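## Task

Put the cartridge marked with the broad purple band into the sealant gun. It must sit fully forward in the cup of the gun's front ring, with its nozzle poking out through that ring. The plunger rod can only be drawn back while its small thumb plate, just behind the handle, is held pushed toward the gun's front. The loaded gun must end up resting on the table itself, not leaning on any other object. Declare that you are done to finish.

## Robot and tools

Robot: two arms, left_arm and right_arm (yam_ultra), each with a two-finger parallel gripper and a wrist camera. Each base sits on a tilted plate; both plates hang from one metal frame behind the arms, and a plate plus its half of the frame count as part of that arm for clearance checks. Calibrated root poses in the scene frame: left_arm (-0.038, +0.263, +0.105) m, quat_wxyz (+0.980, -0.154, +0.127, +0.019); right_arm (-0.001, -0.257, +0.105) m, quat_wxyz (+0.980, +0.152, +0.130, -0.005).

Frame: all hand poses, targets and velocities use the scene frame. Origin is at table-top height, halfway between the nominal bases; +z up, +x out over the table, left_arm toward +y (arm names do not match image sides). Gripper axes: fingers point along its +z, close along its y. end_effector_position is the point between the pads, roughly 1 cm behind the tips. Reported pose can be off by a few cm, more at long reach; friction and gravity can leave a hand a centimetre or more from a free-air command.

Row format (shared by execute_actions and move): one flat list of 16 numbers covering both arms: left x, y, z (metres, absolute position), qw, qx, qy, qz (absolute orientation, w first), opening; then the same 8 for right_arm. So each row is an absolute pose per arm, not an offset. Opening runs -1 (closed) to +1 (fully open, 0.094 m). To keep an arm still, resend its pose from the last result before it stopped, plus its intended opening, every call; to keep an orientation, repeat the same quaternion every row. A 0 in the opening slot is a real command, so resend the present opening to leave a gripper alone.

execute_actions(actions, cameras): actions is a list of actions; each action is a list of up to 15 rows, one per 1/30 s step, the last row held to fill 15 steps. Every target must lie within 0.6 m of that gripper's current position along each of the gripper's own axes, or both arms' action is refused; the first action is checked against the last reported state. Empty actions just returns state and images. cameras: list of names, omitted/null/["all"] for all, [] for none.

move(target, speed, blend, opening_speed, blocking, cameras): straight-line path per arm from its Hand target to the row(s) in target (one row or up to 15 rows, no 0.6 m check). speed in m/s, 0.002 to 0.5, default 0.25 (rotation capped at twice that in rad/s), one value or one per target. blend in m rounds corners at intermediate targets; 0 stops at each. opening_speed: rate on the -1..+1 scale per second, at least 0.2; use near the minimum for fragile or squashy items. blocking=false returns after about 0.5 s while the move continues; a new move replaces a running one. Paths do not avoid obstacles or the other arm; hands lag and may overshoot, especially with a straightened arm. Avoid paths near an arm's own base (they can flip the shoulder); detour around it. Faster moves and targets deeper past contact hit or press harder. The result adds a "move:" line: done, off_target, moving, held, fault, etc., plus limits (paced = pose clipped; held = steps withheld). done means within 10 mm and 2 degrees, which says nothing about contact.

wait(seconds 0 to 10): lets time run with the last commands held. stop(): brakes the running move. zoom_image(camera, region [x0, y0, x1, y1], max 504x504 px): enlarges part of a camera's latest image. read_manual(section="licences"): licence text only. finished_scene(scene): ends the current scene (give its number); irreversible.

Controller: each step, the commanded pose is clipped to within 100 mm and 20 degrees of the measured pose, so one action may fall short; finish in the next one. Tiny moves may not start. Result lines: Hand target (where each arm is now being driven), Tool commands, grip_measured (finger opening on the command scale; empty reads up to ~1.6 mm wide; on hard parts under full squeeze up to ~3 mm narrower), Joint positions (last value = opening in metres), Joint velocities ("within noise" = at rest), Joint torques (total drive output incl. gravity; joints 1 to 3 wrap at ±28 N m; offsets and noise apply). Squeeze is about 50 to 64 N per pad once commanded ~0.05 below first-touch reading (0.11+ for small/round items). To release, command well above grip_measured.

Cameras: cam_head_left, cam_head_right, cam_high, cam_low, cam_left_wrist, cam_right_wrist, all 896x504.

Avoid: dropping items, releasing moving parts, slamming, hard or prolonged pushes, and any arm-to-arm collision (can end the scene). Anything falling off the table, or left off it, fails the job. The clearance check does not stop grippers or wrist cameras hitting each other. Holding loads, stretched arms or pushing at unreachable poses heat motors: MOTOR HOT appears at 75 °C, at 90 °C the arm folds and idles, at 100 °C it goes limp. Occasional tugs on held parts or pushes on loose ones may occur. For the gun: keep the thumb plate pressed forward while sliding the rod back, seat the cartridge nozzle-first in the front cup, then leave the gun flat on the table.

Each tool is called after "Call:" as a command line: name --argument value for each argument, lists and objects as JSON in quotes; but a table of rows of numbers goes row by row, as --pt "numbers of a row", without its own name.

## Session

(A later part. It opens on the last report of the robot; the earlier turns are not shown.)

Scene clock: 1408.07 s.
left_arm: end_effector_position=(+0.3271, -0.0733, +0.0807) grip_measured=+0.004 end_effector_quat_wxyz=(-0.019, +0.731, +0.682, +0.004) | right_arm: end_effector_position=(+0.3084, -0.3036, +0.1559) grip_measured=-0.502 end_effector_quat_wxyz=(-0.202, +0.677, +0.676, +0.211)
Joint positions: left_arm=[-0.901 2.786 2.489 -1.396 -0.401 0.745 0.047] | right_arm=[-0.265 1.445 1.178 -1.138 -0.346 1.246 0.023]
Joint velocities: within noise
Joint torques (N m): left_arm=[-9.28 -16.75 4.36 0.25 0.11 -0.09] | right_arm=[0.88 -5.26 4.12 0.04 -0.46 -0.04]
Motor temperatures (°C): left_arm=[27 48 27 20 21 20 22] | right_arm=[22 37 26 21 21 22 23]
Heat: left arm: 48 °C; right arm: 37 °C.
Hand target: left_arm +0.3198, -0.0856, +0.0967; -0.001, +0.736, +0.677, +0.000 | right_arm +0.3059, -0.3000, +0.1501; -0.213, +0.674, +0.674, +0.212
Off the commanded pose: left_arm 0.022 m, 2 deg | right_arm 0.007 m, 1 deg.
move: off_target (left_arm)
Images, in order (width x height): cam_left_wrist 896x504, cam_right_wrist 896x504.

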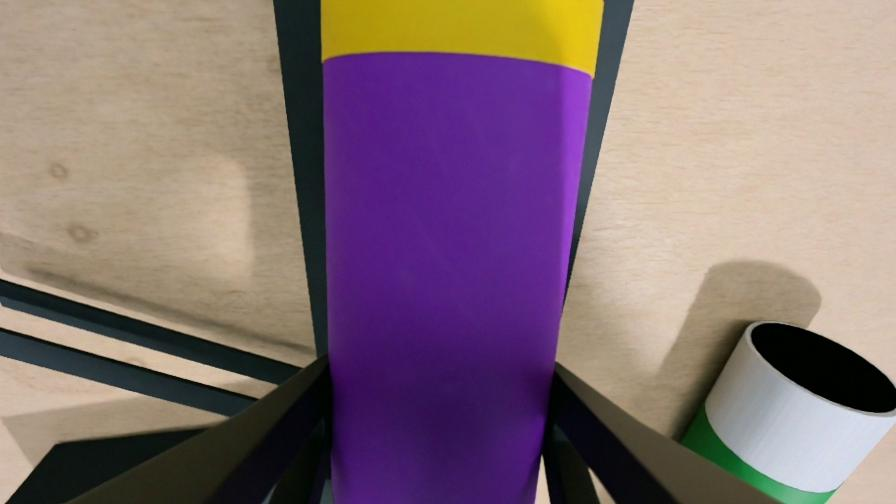

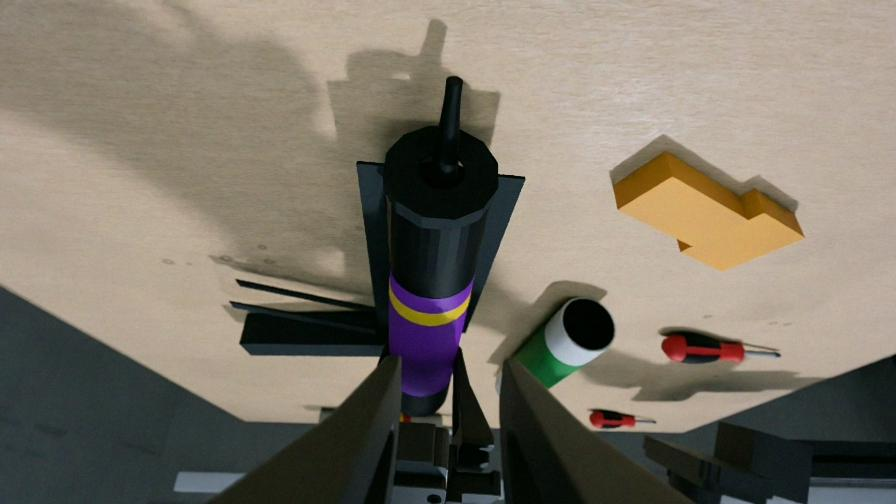

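Call:
move --target '[0.3200,-0.094,0.101,0,0.7355,0.6775,0,-0.4,0.306,-0.30,0.15,-0.2126,0.6744,0.6744,0.2126,-0.5]' --speed 0.04 --cameras '["cam_right_wrist","cam_low"]'

Call:
zoom_image --camera "cam_low" --region '[460, 180, 660, 300]'

Scene clock: 1426.87 s.
left_arm: end_effector_position=(+0.3292, -0.0778, +0.0934) grip_measured=+0.004 end_effector_quat_wxyz=(-0.011, +0.730, +0.683, +0.005) | right_arm: end_effector_position=(+0.3084, -0.3036, +0.1559) grip_measured=-0.502 end_effector_quat_wxyz=(-0.202, +0.677, +0.676, +0.211)
Joint positions: left_arm=[-0.914 2.804 2.569 -1.446 -0.401 0.736 0.047] | right_arm=[-0.265 1.445 1.178 -1.138 -0.346 1.246 0.023]
Joint velocities: within noise
Joint torques (N m): left_arm=[-9.25 -13.14 7.92 0.11 0.12 -0.14] | right_arm=[0.88 -5.24 4.12 0.04 -0.46 -0.04]
Motor temperatures (°C): left_arm=[29 58 27 20 21 20 22] | right_arm=[22 37 26 21 21 22 23]
Heat: left arm: 58 °C; right arm: 37 °C.
Hand target: left_arm +0.3196, -0.0934, +0.1009; +0.001, +0.736, +0.677, +0.000 | right_arm +0.3059, -0.3000, +0.1501; -0.213, +0.674, +0.674, +0.212
Off the commanded pose: left_arm 0.020 m, 2 deg | right_arm 0.007 m, 1 deg.
move: off_target (left_arm)
Images, in order (width x height): cam_low 896x504, cam_right_wrist 896x504.

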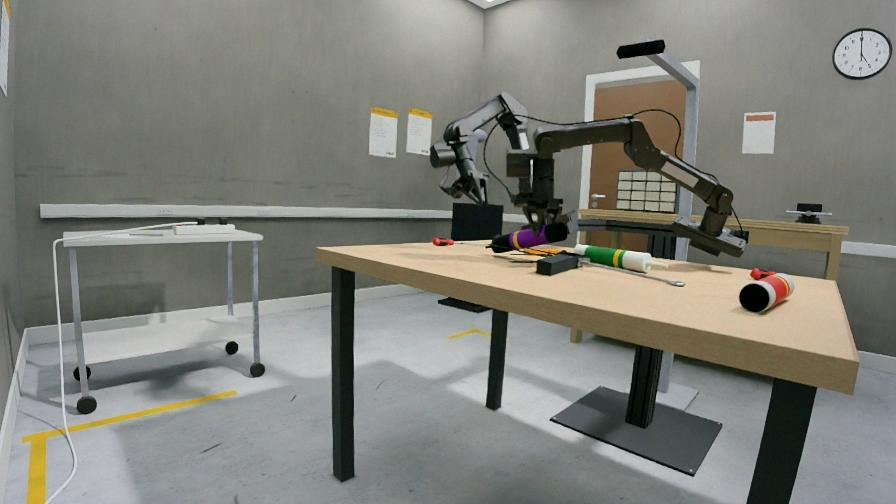

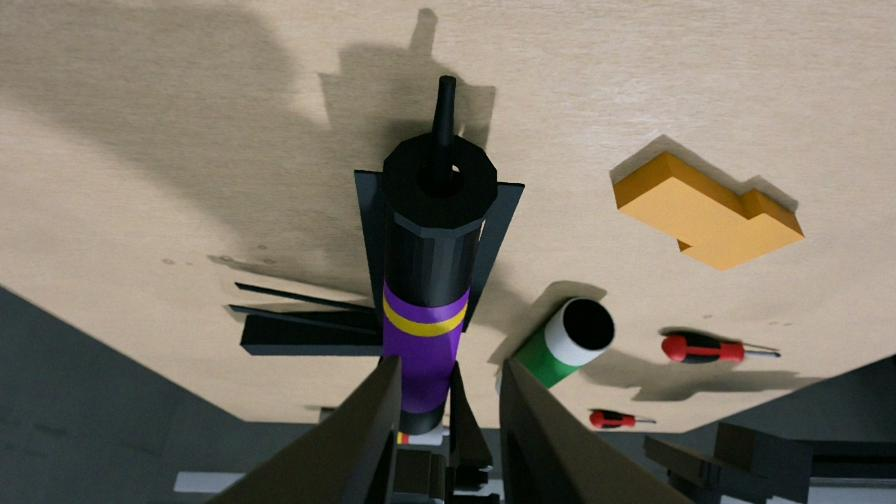

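Scaled by 2.520 from the camera's 896x504 image, which has a finer 1280x720 frame.

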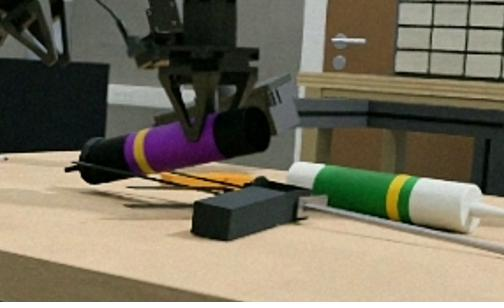

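Call:
move --target '[0.3180,-0.106,0.101,0,0.7355,0.6775,0,-0.4,0.306,-0.30,0.15,-0.2126,0.6744,0.6744,0.2126,-0.5]' --speed 0.04 --cameras '["cam_right_wrist","cam_low"]'

Call:
zoom_image --camera "cam_low" --region '[460, 180, 660, 300]'

Scene clock: 1434.77 s.
left_arm: end_effector_position=(+0.3288, -0.0836, +0.0930) grip_measured=+0.004 end_effector_quat_wxyz=(-0.015, +0.730, +0.683, +0.008) | right_arm: end_effector_position=(+0.3084, -0.3036, +0.1559) grip_measured=-0.502 end_effector_quat_wxyz=(-0.202, +0.677, +0.676, +0.211)
Joint positions: left_arm=[-0.922 2.913 2.775 -1.557 -0.406 0.722 0.047] | right_arm=[-0.265 1.445 1.178 -1.138 -0.346 1.246 0.023]
Joint velocities: within noise
Joint torques (N m): left_arm=[-9.98 -13.23 7.87 0.26 0.18 -0.11] | right_arm=[0.87 -5.26 4.14 0.05 -0.46 -0.05]
Motor temperatures (°C): left_arm=[29 55 27 20 21 20 22] | right_arm=[22 37 26 21 21 22 23]
Heat: left arm: 55 °C; right arm: 37 °C.
Hand target: left_arm +0.3172, -0.1048, +0.1010; +0.005, +0.736, +0.677, -0.001 | right_arm +0.3059, -0.3000, +0.1501; -0.213, +0.674, +0.674, +0.212
Off the commanded pose: left_arm 0.026 m, 2 deg | right_arm 0.007 m, 1 deg.
move: off_target (left_arm)
Images, in order (width x height): cam_low 896x504, cam_right_wrist 896x504.

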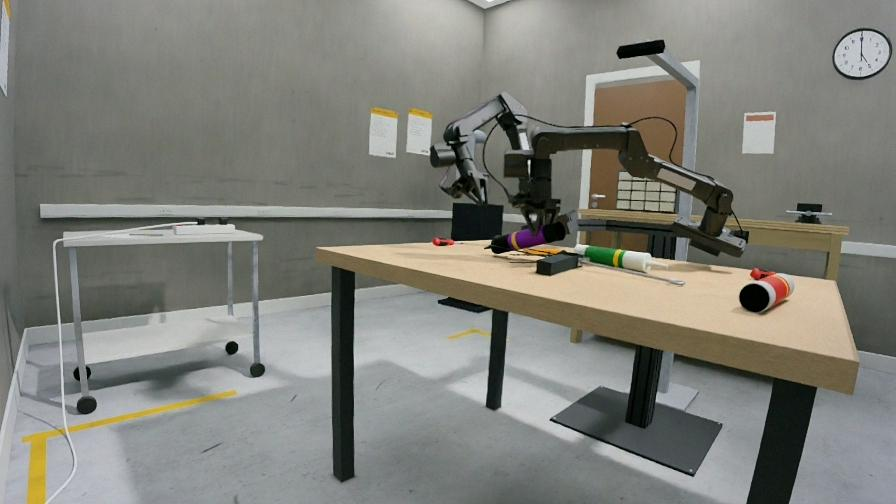

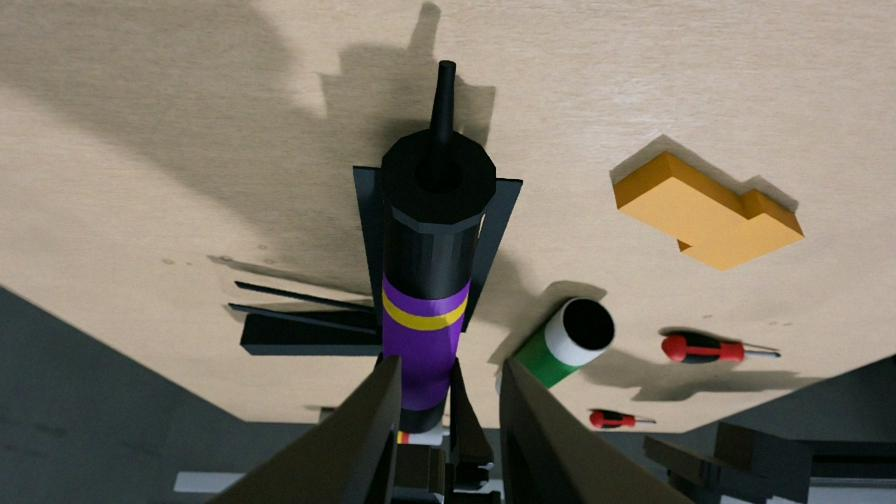

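Scaled by 2.520 from the camera's 896x504 image, which has a finer 1280x720 frame.

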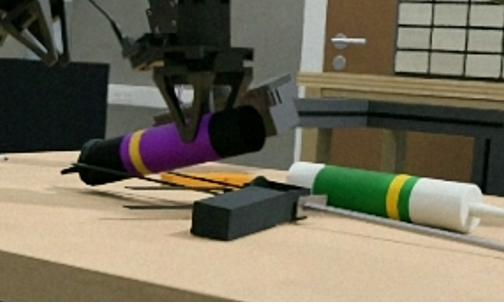

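Call:
move --target '[0.3180,-0.108,0.090,0,0.7355,0.6775,0,-0.4,0.306,-0.30,0.15,-0.2126,0.6744,0.6744,0.2126,-0.5]' --speed 0.04 --cameras '["cam_right_wrist","cam_low"]'

Call:
zoom_image --camera "cam_low" --region '[460, 180, 660, 300]'

Call:
zoom_image --camera "cam_right_wrist" --region '[320, 40, 580, 440]'

Scene clock: 1443.03 s.
left_arm: end_effector_position=(+0.3265, -0.0852, +0.0847) grip_measured=+0.004 end_effector_quat_wxyz=(-0.020, +0.731, +0.682, +0.010) | right_arm: end_effector_position=(+0.3084, -0.3036, +0.1559) grip_measured=-0.502 end_effector_quat_wxyz=(-0.202, +0.677, +0.676, +0.211)
Joint positions: left_arm=[-0.922 2.937 2.787 -1.557 -0.409 0.72 0.047] | right_arm=[-0.265 1.445 1.178 -1.138 -0.346 1.246 0.023]
Joint velocities: within noise
Joint torques (N m): left_arm=[-9.46 -13.09 7.79 0.34 0.21 -0.04] | right_arm=[0.88 -5.24 4.14 0.04 -0.46 -0.05]
Motor temperatures (°C): left_arm=[29 52 28 20 21 20 22] | right_arm=[22 37 26 21 21 22 23]
Heat: left arm: 52 °C; right arm: 37 °C.
Hand target: left_arm +0.3172, -0.1068, +0.0903; +0.002, +0.736, +0.677, +0.000 | right_arm +0.3059, -0.3000, +0.1501; -0.213, +0.674, +0.674, +0.212
Off the commanded pose: left_arm 0.025 m, 3 deg | right_arm 0.007 m, 1 deg.
move: off_target (left_arm)
Images, in order (width x height): cam_low 896x504, cam_right_wrist 896x504.

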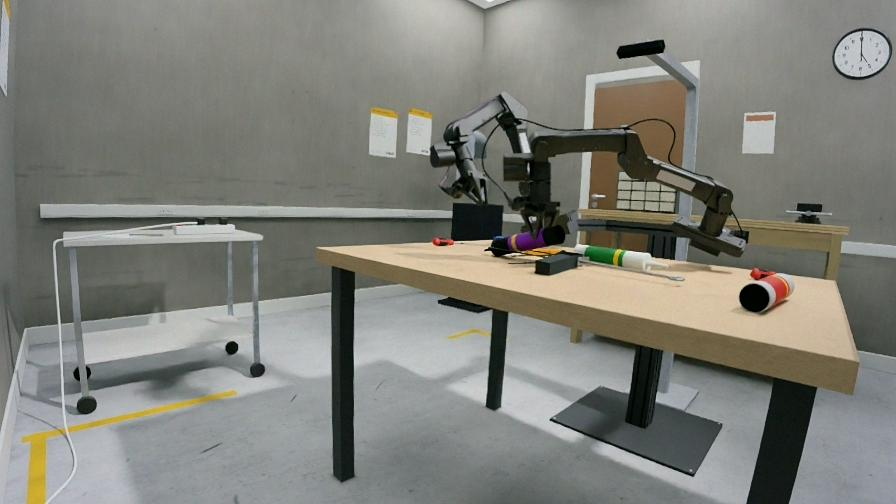

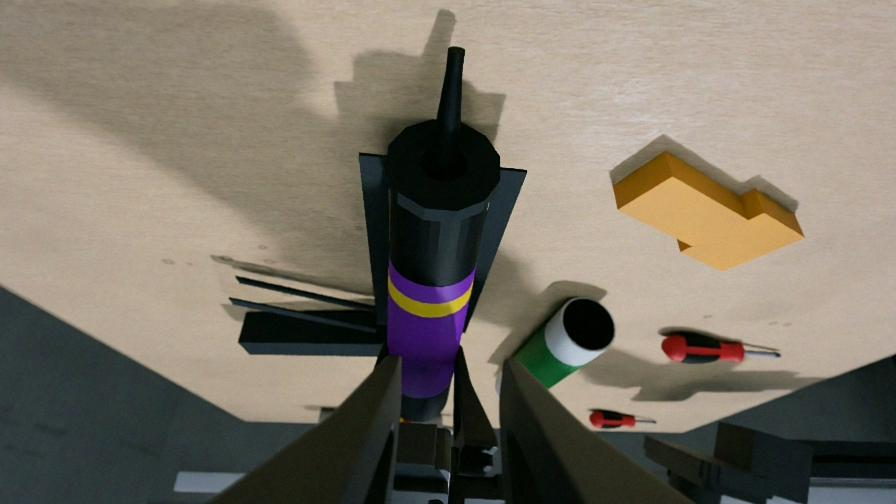

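Scaled by 2.520 from the camera's 896x504 image, which has a finer 1280x720 frame.

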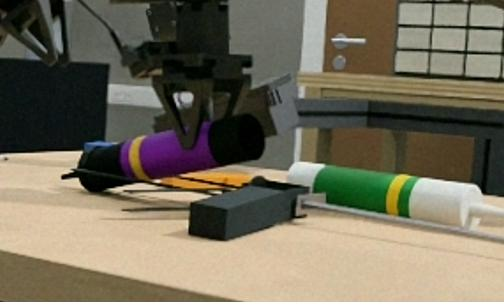

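Scaled by 1.260 from the camera's 896x504 image, which has a finer 1280x720 frame.

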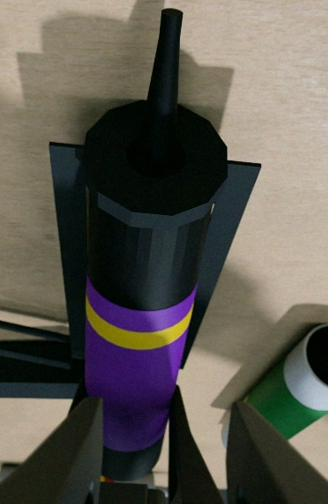

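Call:
move --target '[0.3160,-0.108,0.075,0,0.7355,0.6775,0,-0.4,0.306,-0.30,0.15,-0.2126,0.6744,0.6744,0.2126,-0.5]' --speed 0.04 --cameras '["cam_right_wrist","cam_low","cam_left_wrist"]'

Call:
zoom_image --camera "cam_low" --region '[460, 180, 660, 300]'

Scene clock: 1453.03 s.
left_arm: end_effector_position=(+0.3244, -0.0910, +0.0709) grip_measured=+0.004 end_effector_quat_wxyz=(-0.018, +0.730, +0.683, +0.011) | right_arm: end_effector_position=(+0.3084, -0.3036, +0.1559) grip_measured=-0.502 end_effector_quat_wxyz=(-0.202, +0.677, +0.676, +0.211)
Joint positions: left_arm=[-0.922 2.937 2.727 -1.493 -0.412 0.72 0.047] | right_arm=[-0.265 1.445 1.178 -1.138 -0.346 1.246 0.023]
Joint velocities: within noise
Joint torques (N m): left_arm=[-8.73 -15.28 4 0.49 0.23 0.02] | right_arm=[0.88 -5.24 4.12 0.04 -0.46 -0.04]
Motor temperatures (°C): left_arm=[29 53 29 20 21 20 23] | right_arm=[22 36 26 21 21 22 23]
Heat: left arm: 53 °C; right arm: 36 °C.
Hand target: left_arm +0.3158, -0.1075, +0.0753; -0.002, +0.736, +0.677, +0.000 | right_arm +0.3059, -0.3000, +0.1501; -0.213, +0.674, +0.674, +0.212
Off the commanded pose: left_arm 0.019 m, 3 deg | right_arm 0.007 m, 1 deg.
move: off_target (left_arm)
Images, in order (width x height): cam_low 896x504, cam_left_wrist 896x504, cam_right_wrist 896x504.

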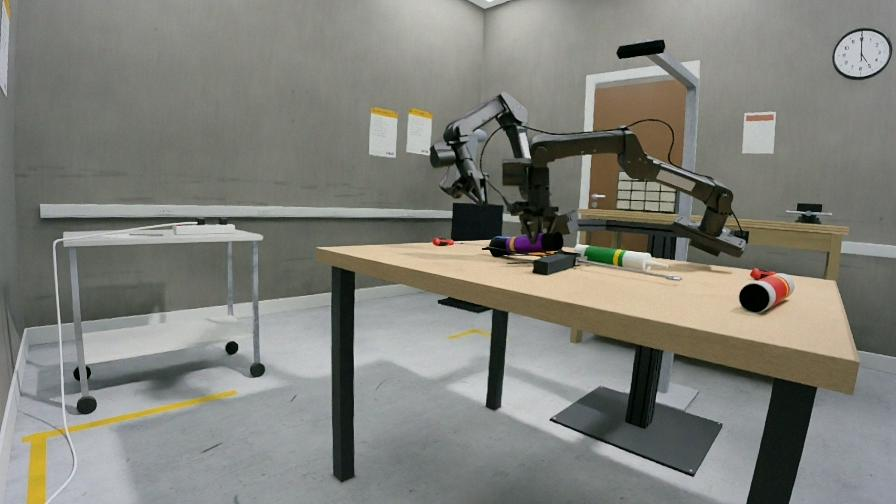

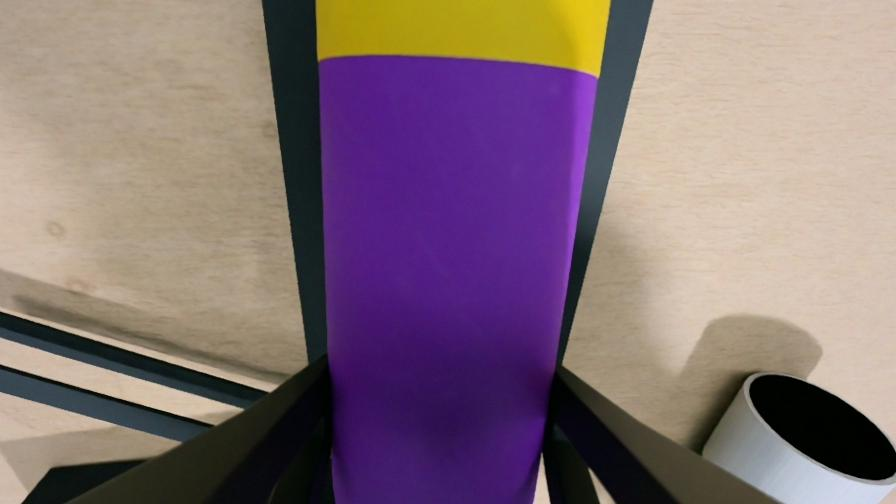

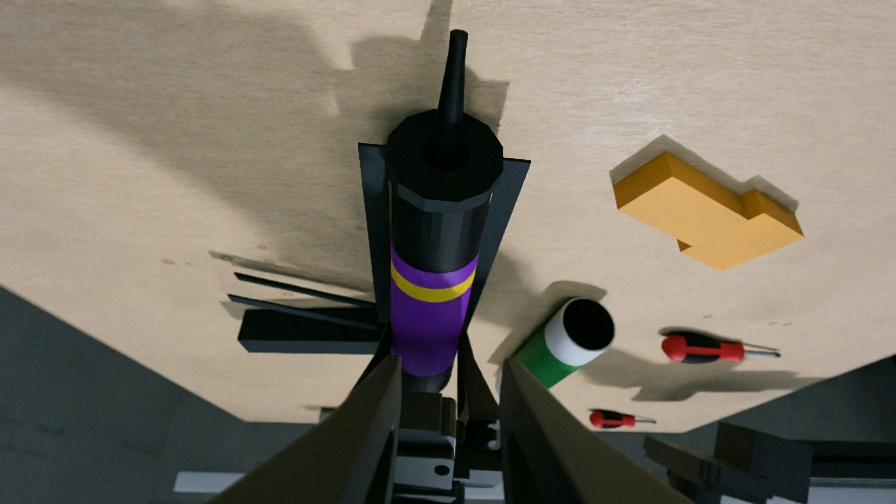

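Scaled by 2.520 from the camera's 896x504 image, which has a finer 1280x720 frame.

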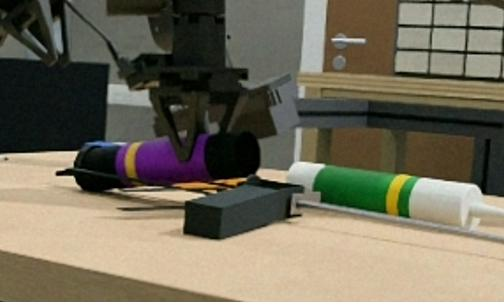

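Call:
move --target '[0.3160,-0.104,0.060,0,0.7355,0.6775,0,-0.4,0.306,-0.30,0.15,-0.2126,0.6744,0.6744,0.2126,-0.5]' --speed 0.04 --cameras '["cam_right_wrist","cam_low","cam_left_wrist"]'

Call:
zoom_image --camera "cam_low" --region '[460, 180, 660, 300]'

Call:
zoom_image --camera "cam_right_wrist" --region '[320, 20, 580, 420]'

Scene clock: 1463.27 s.
left_arm: end_effector_position=(+0.3159, -0.0939, +0.0467) grip_measured=+0.004 end_effector_quat_wxyz=(-0.023, +0.736, +0.676, +0.016) | right_arm: end_effector_position=(+0.3084, -0.3036, +0.1559) grip_measured=-0.502 end_effector_quat_wxyz=(-0.202, +0.677, +0.676, +0.211)
Joint positions: left_arm=[-0.922 2.912 2.573 -1.375 -0.421 0.733 0.047] | right_arm=[-0.265 1.445 1.178 -1.138 -0.346 1.246 0.023]
Joint velocities: within noise
Joint torques (N m): left_arm=[-7.24 -17.77 3.79 0.41 0.29 0.04] | right_arm=[0.87 -5.24 4.15 0.04 -0.46 -0.04]
Motor temperatures (°C): left_arm=[29 56 27 20 21 20 23] | right_arm=[22 36 26 21 21 22 23]
Heat: left arm: 56 °C; right arm: 36 °C.
Hand target: left_arm +0.3159, -0.1038, +0.0601; -0.003, +0.736, +0.677, +0.000 | right_arm +0.3059, -0.3000, +0.1501; -0.213, +0.674, +0.674, +0.212
Off the commanded pose: left_arm 0.017 m, 3 deg | right_arm 0.007 m, 1 deg.
move: off_target (left_arm)
Images, in order (width x height): cam_low 896x504, cam_left_wrist 896x504, cam_right_wrist 896x504.

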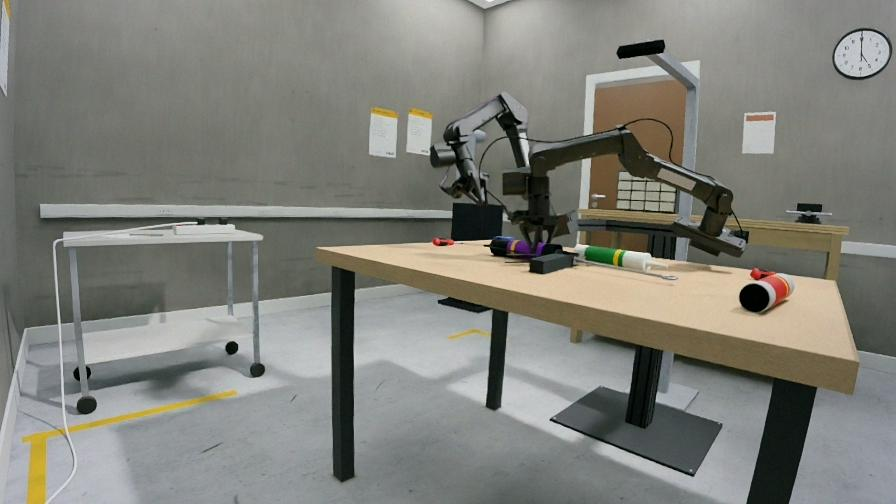

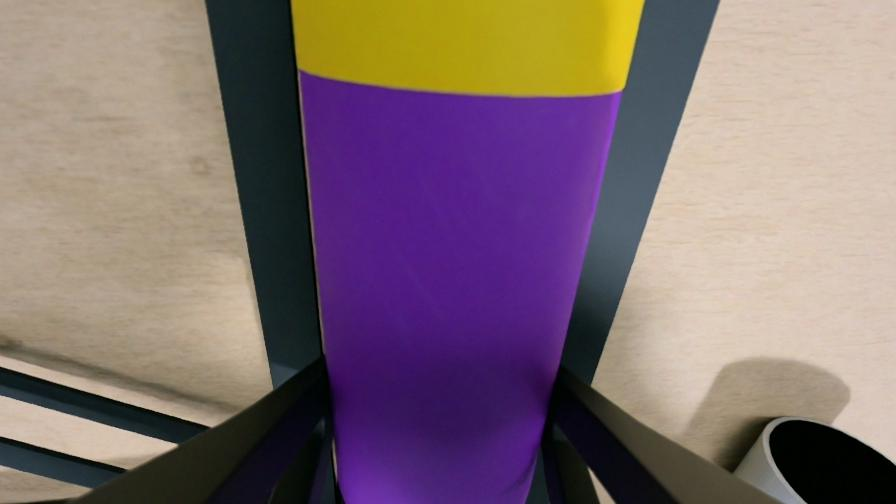

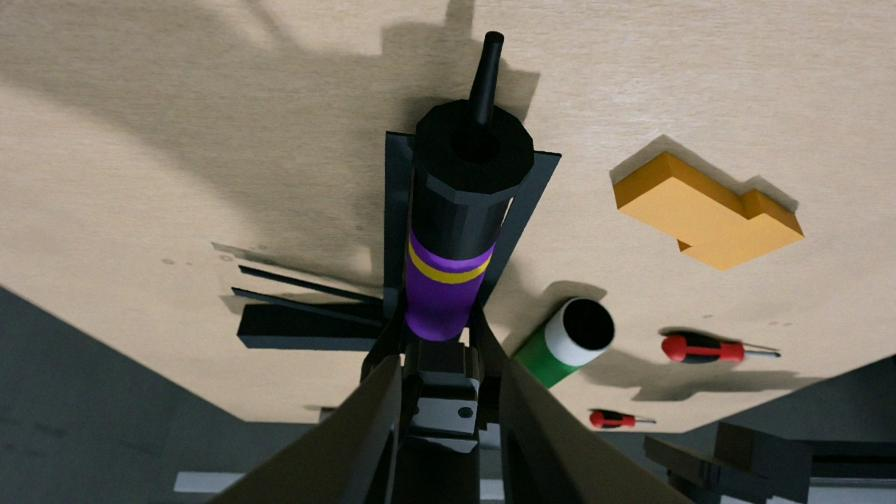

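Scaled by 2.520 from the camera's 896x504 image, which has a finer 1280x720 frame.

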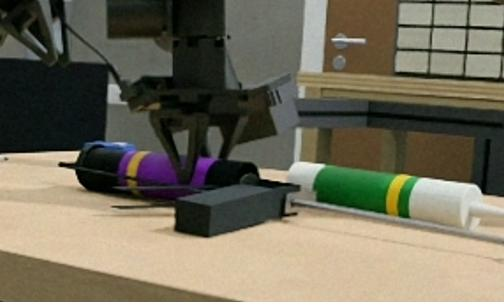

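Scaled by 1.260 from the camera's 896x504 image, which has a finer 1280x720 frame.

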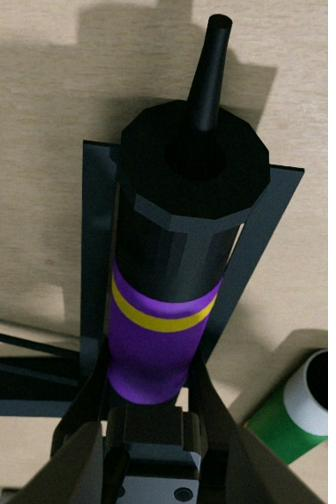

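Call:
move --pt "0.3160 -0.098 0.058 0 0.7355 0.6775 0 0.25 0.306 -0.30 0.15 -0.2126 0.6744 0.6744 0.2126 -0.5" --pt "0.3160 -0.092 0.125 0 0.7355 0.6775 0 0.25 0.306 -0.30 0.15 -0.2126 0.6744 0.6744 0.2126 -0.5" --pt "0.3160 -0.05 0.20 0 0.7355 0.6775 0 0.25 0.306 -0.30 0.15 -0.2126 0.6744 0.6744 0.2126 -0.5" --speed 0.08 --opening_speed 0.6

Call:
zoom_image --camera "cam_low" --region '[460, 180, 660, 300]'

Call:
zoom_image --camera "cam_right_wrist" --region '[320, 20, 580, 420]'

Scene clock: 1476.87 s.
left_arm: end_effector_position=(+0.3258, -0.0472, +0.1867) grip_measured=+0.248 end_effector_quat_wxyz=(+0.015, +0.731, +0.683, +0.005) | right_arm: end_effector_position=(+0.3084, -0.3036, +0.1559) grip_measured=-0.502 end_effector_quat_wxyz=(-0.202, +0.677, +0.676, +0.211)
Joint positions: left_arm=[-0.957 2.581 2.514 -1.576 -0.403 0.712 0.059] | right_arm=[-0.265 1.445 1.178 -1.138 -0.346 1.246 0.023]
Joint velocities: within noise
Joint torques (N m): left_arm=[-7.95 -15.77 3.77 0.18 0.13 -0.08] | right_arm=[0.88 -5.26 4.12 0.04 -0.46 -0.04]
Motor temperatures (°C): left_arm=[29 55 27 20 21 20 22] | right_arm=[22 36 25 21 21 22 22]
Heat: left arm: 55 °C; right arm: 36 °C.
Hand target: left_arm +0.3161, -0.0498, +0.1992; +0.020, +0.736, +0.677, -0.001 | right_arm +0.3059, -0.3000, +0.1501; -0.213, +0.674, +0.674, +0.212
Off the commanded pose: left_arm 0.017 m, 2 deg | right_arm 0.007 m, 1 deg.
joint sent to its limit (left arm) — joint 4 (wrist pitch), lower limit. The joint targets still meet the commanded pose.
move: off_target (left_arm)

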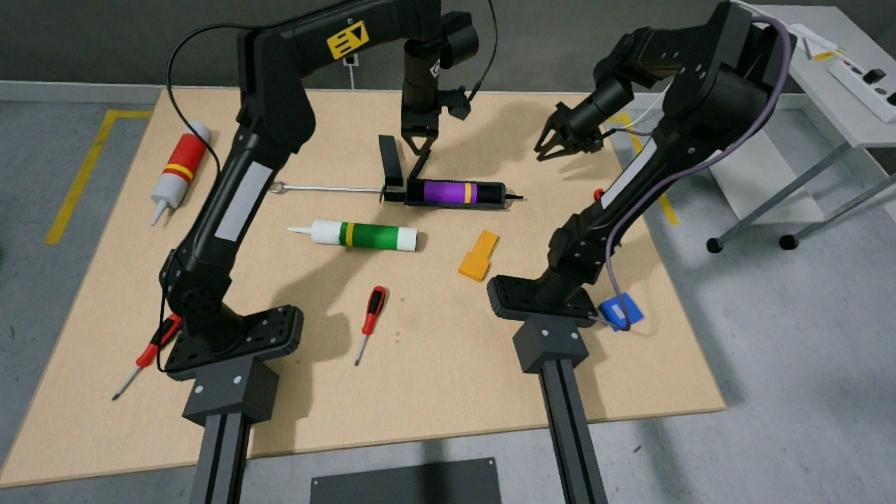

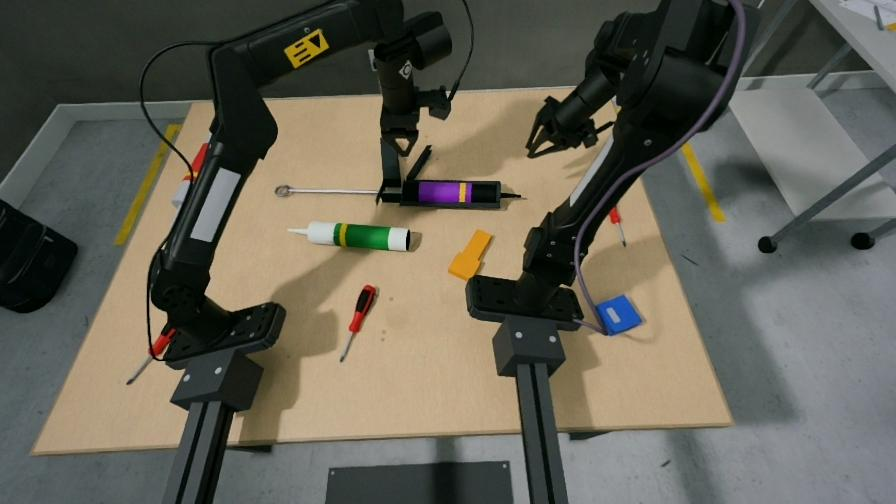

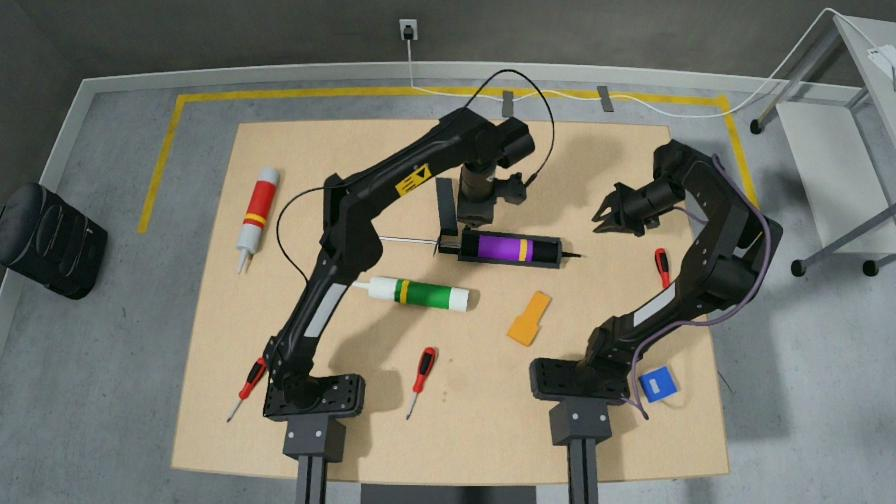

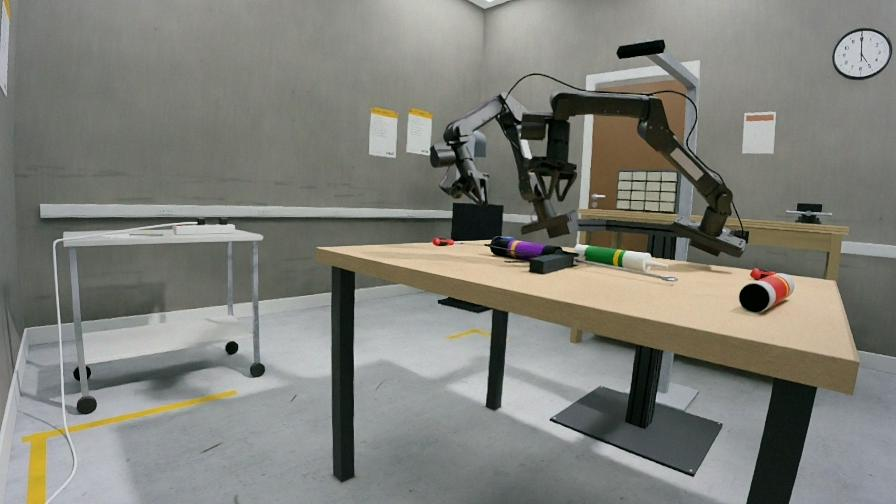

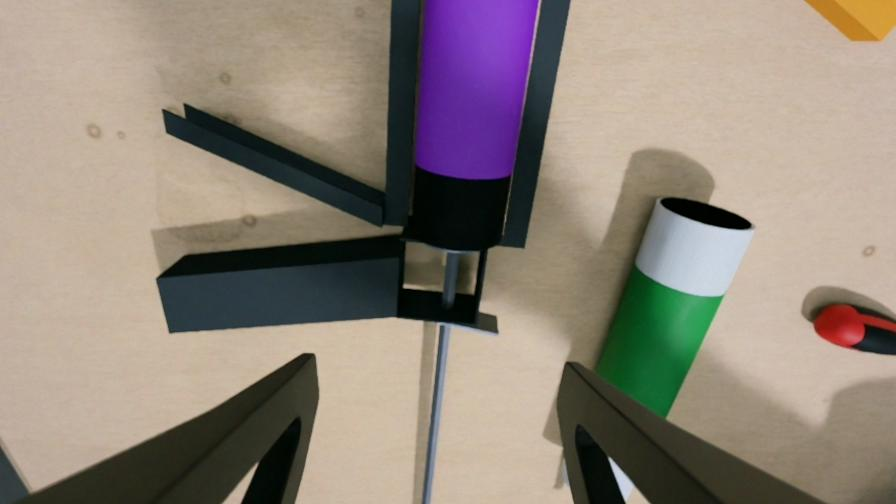

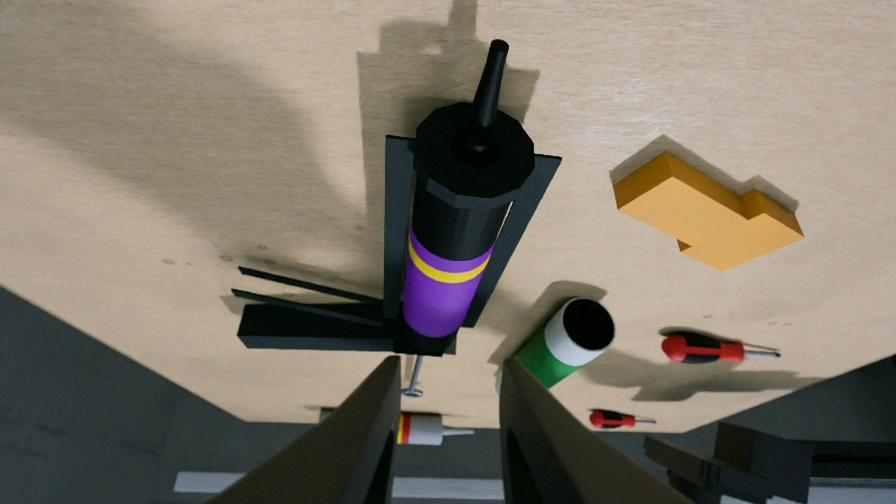

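Scaled by 2.520 from the camera's 896x504 image, which has a finer 1280x720 frame.

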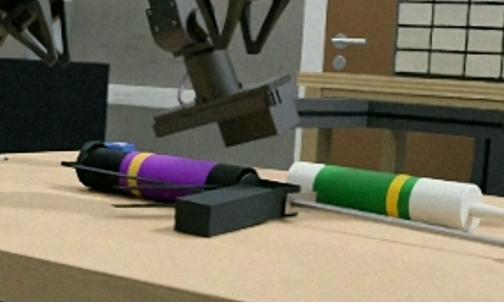

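Scaled by 1.260 from the camera's 896x504 image, which has a finer 1280x720 frame.

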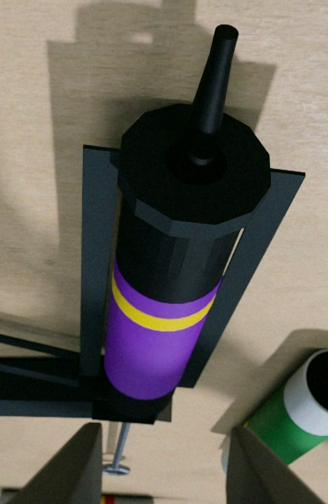

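Call:
zoom_image --camera "cam_left_wrist" --region '[340, 150, 580, 350]'

Call:
zoom_image --camera "cam_head_left" --region '[370, 160, 550, 230]'

Scaled by 2.100 from the camera's 896x504 image, which has a finer 1280x720 frame.

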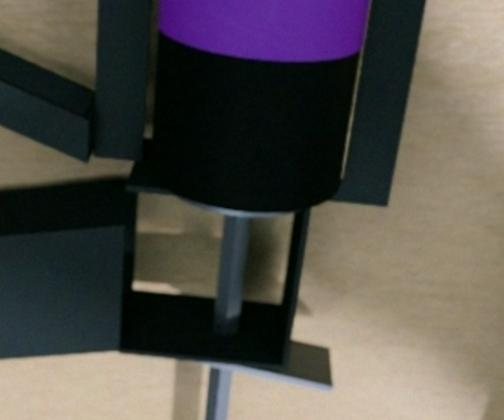

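Scaled by 2.800 from the camera's 896x504 image, which has a finer 1280x720 frame.

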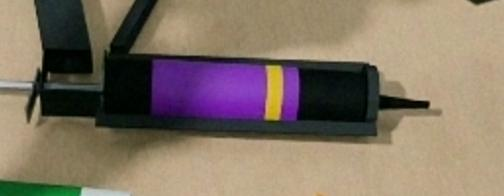

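Call:
move --pt "0.3160 0.02 0.22 0 0.3827 0.9239 0 0.25 0.306 -0.30 0.15 -0.2126 0.6744 0.6744 0.2126 -0.5" --pt "0.3160 0.03 0.22 0 0 1 0 0.25 0.306 -0.30 0.15 -0.2126 0.6744 0.6744 0.2126 -0.5" --pt "0.3160 0.03 0.22 0 -0.3827 0.9239 0 0.25 0.306 -0.30 0.15 -0.2126 0.6744 0.6744 0.2126 -0.5" --pt "0.3160 0.02 0.20 0 -0.6691 0.7431 0 0.25 0.306 -0.30 0.15 -0.2126 0.6744 0.6744 0.2126 -0.5" --speed 0.5 --blend 0.01 --cameras '["cam_left_wrist","cam_low"]'

Scene clock: 1522.77 s.
left_arm: end_effector_position=(+0.3163, +0.0149, +0.1931) grip_measured=+0.248 end_effector_quat_wxyz=(-0.032, -0.582, +0.812, -0.033) | right_arm: end_effector_position=(+0.3084, -0.3036, +0.1559) grip_measured=-0.502 end_effector_quat_wxyz=(-0.202, +0.677, +0.676, +0.211)
Joint positions: left_arm=[-0.87 2.21 1.97 -1.337 -0.327 -2.067 0.059] | right_arm=[-0.265 1.445 1.178 -1.138 -0.346 1.246 0.023]
Joint velocities: within noise
Joint torques (N m): left_arm=[-4.62 -14.04 3.89 0.35 0.13 -0.11] | right_arm=[0.88 -5.26 4.12 0.04 -0.46 -0.05]
Motor temperatures (°C): left_arm=[28 50 26 20 21 20 21] | right_arm=[22 36 25 21 21 22 22]
Heat: left arm: 50 °C; right arm: 36 °C.
Hand target: left_arm +0.3163, +0.0201, +0.1998; -0.035, -0.590, +0.806, -0.039 | right_arm +0.3059, -0.3000, +0.1501; -0.213, +0.674, +0.674, +0.212
Off the commanded pose: left_arm 0.009 m, 14 deg | right_arm 0.007 m, 1 deg.
joint sent to its limit (left arm) — joint 6 (wrist roll), lower limit. The joint targets are off in orientation, not in position.
move: off_target (left_arm)
Images, in order (width x height): cam_low 896x504, cam_left_wrist 896x504.

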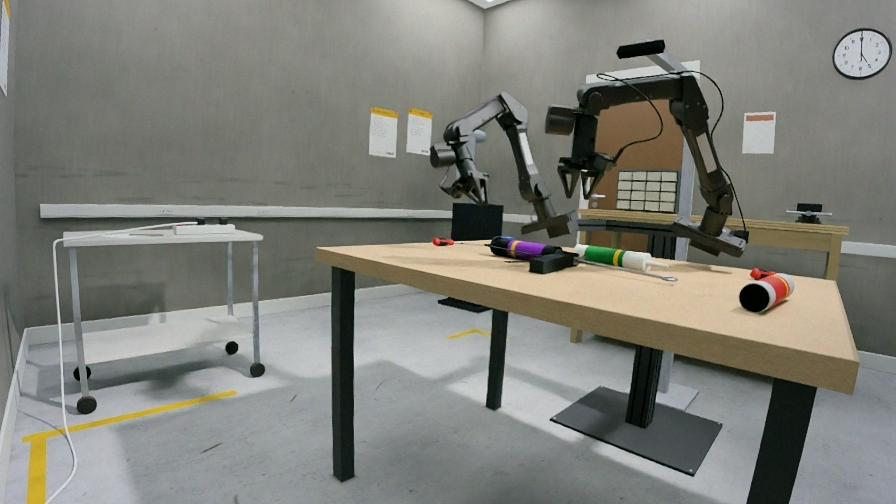

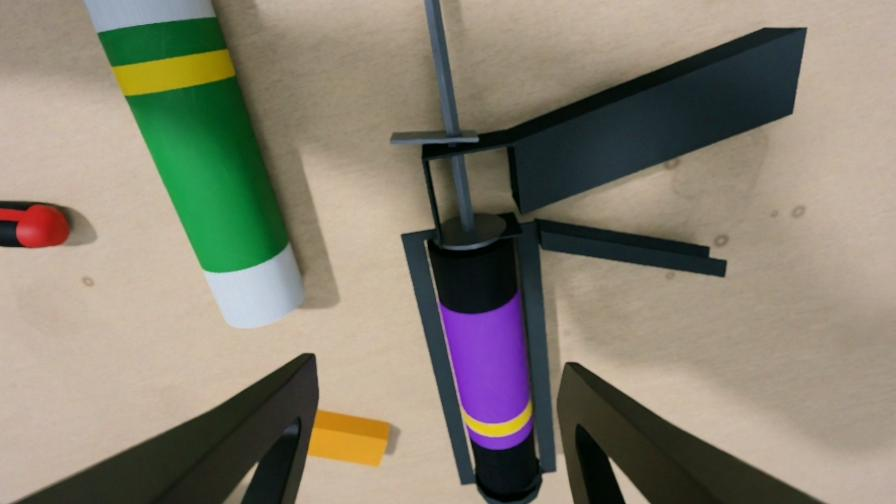

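Call:
zoom_image --camera "cam_left_wrist" --region '[380, 120, 580, 320]'

Call:
zoom_image --camera "cam_left_wrist" --region '[400, 380, 600, 504]'

Scaled by 2.520 from the camera's 896x504 image, which has a finer 1280x720 frame.

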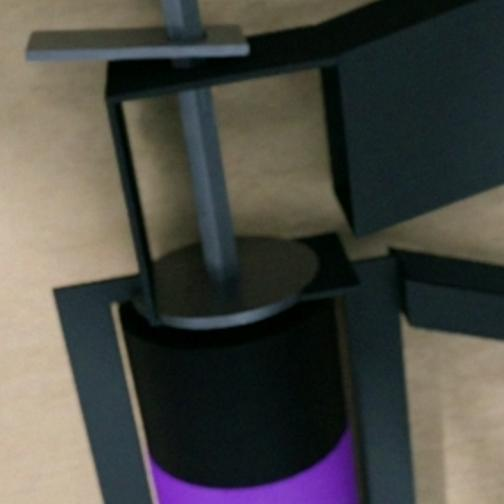

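Scaled by 2.520 from the camera's 896x504 image, which has a finer 1280x720 frame.

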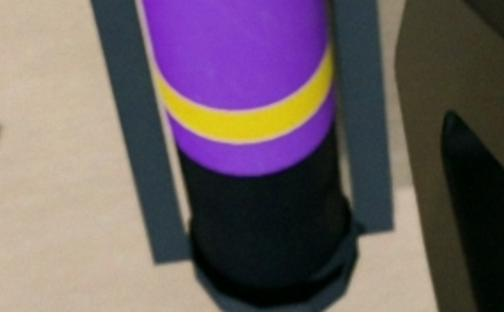

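Call:
move --target '[0.33,0.20,0.16,0.0703,0.6687,-0.7361,0.0774,0.0,0.306,-0.30,0.15,-0.2126,0.6744,0.6744,0.2126,-0.5]' --speed 0.3 --cameras '["cam_left_wrist","cam_high"]'

Scene clock: 1539.87 s.
left_arm: end_effector_position=(+0.3339, +0.1999, +0.1573) grip_measured=+0.002 end_effector_quat_wxyz=(-0.068, -0.673, +0.733, -0.072) | right_arm: end_effector_position=(+0.3084, -0.3036, +0.1559) grip_measured=-0.502 end_effector_quat_wxyz=(-0.202, +0.677, +0.676, +0.211)
Joint positions: left_arm=[-0.389 1.727 1.411 -1.06 -0.191 -1.794 0.047] | right_arm=[-0.265 1.445 1.178 -1.138 -0.346 1.246 0.023]
Joint velocities: within noise
Joint torques (N m): left_arm=[-3.45 -10.71 3.84 0.36 0.22 0.11] | right_arm=[0.88 -5.24 4.14 0.04 -0.46 -0.04]
Motor temperatures (°C): left_arm=[27 50 26 20 21 20 21] | right_arm=[22 36 25 21 21 22 22]
Heat: left arm: 50 °C; right arm: 36 °C.
Hand target: left_arm +0.3300, +0.2000, +0.1599; +0.070, +0.669, -0.736, +0.077 | right_arm +0.3059, -0.3000, +0.1501; -0.213, +0.674, +0.674, +0.212
Off the commanded pose: left_arm 0.005 m, 1 deg | right_arm 0.007 m, 1 deg.
move: done
Images, in order (width x height): cam_high 896x504, cam_left_wrist 896x504.

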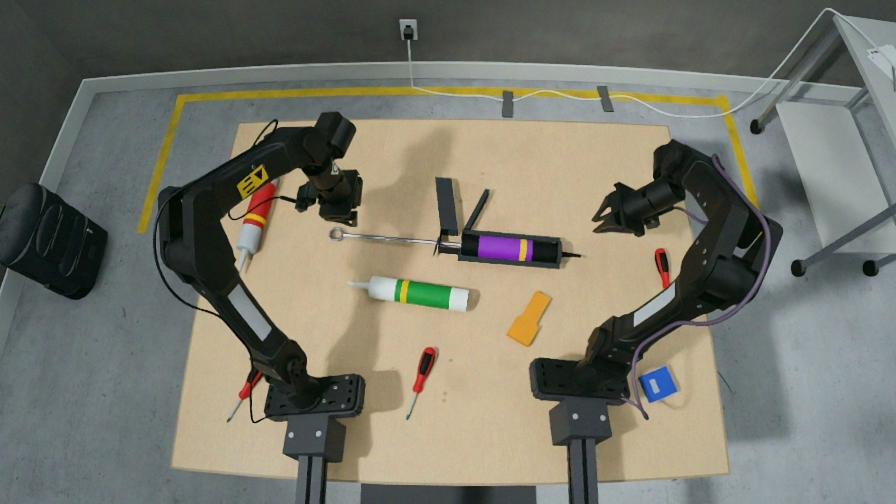

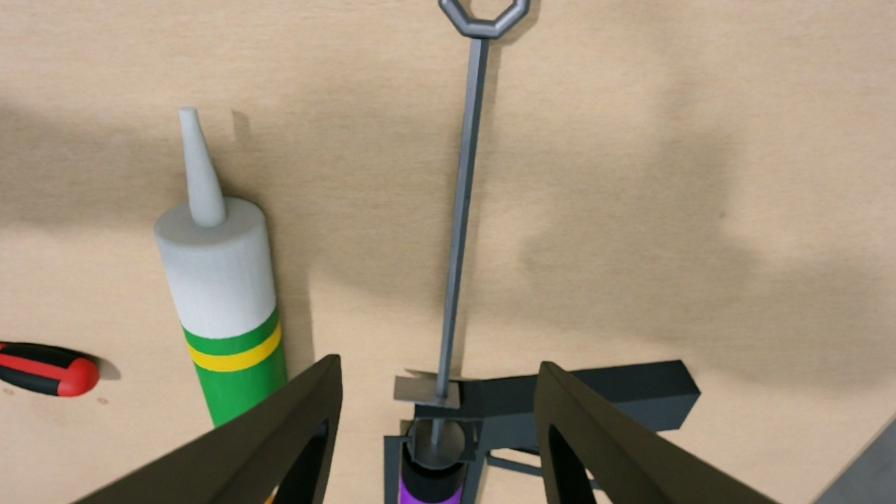

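Call:
move --pt "0.337 0.222 0.06 0.0703 0.6620 -0.7421 0.0774 -0.2 0.306 -0.30 0.15 -0.2126 0.6744 0.6744 0.2126 -0.5" --speed 0.2 --cameras '["cam_left_wrist"]'

Scene clock: 1564.37 s.
left_arm: end_effector_position=(+0.3429, +0.2236, +0.0679) grip_measured=-0.198 end_effector_quat_wxyz=(-0.060, -0.667, +0.738, -0.084) | right_arm: end_effector_position=(+0.3084, -0.3036, +0.1559) grip_measured=-0.502 end_effector_quat_wxyz=(-0.202, +0.677, +0.676, +0.211)
Joint positions: left_arm=[-0.22 1.815 1.214 -0.719 -0.153 -1.602 0.038] | right_arm=[-0.265 1.445 1.178 -1.138 -0.346 1.246 0.023]
Joint velocities: within noise
Joint torques (N m): left_arm=[-2.89 -8.29 3.73 0.36 0.22 0.12] | right_arm=[0.87 -5.24 4.12 0.04 -0.46 -0.04]
Motor temperatures (°C): left_arm=[26 48 26 20 21 20 20] | right_arm=[22 36 25 21 21 22 22]
Heat: left arm: 48 °C; right arm: 36 °C.
Hand target: left_arm +0.3368, +0.2220, +0.0602; -0.070, -0.662, +0.742, -0.077 | right_arm +0.3059, -0.3000, +0.1501; -0.213, +0.674, +0.674, +0.212
Off the commanded pose: left_arm 0.010 m, 2 deg | right_arm 0.007 m, 1 deg.
move: done
Images, in order (width x height): cam_left_wrist 896x504.

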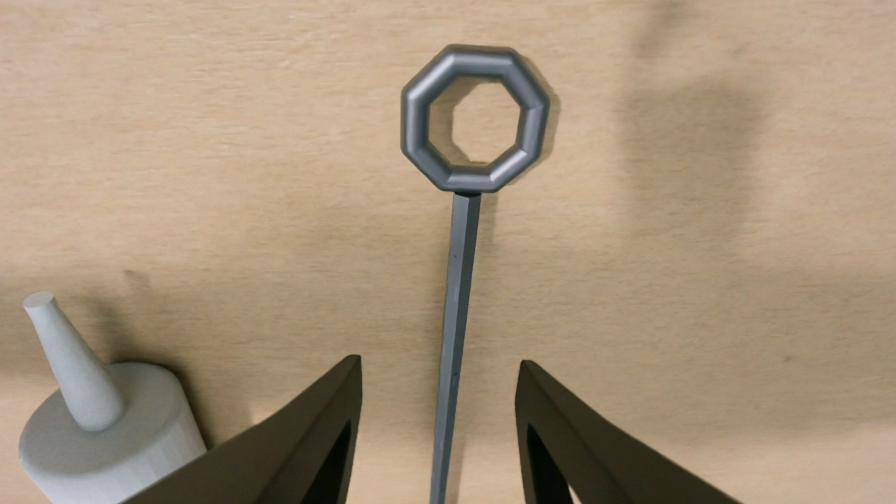

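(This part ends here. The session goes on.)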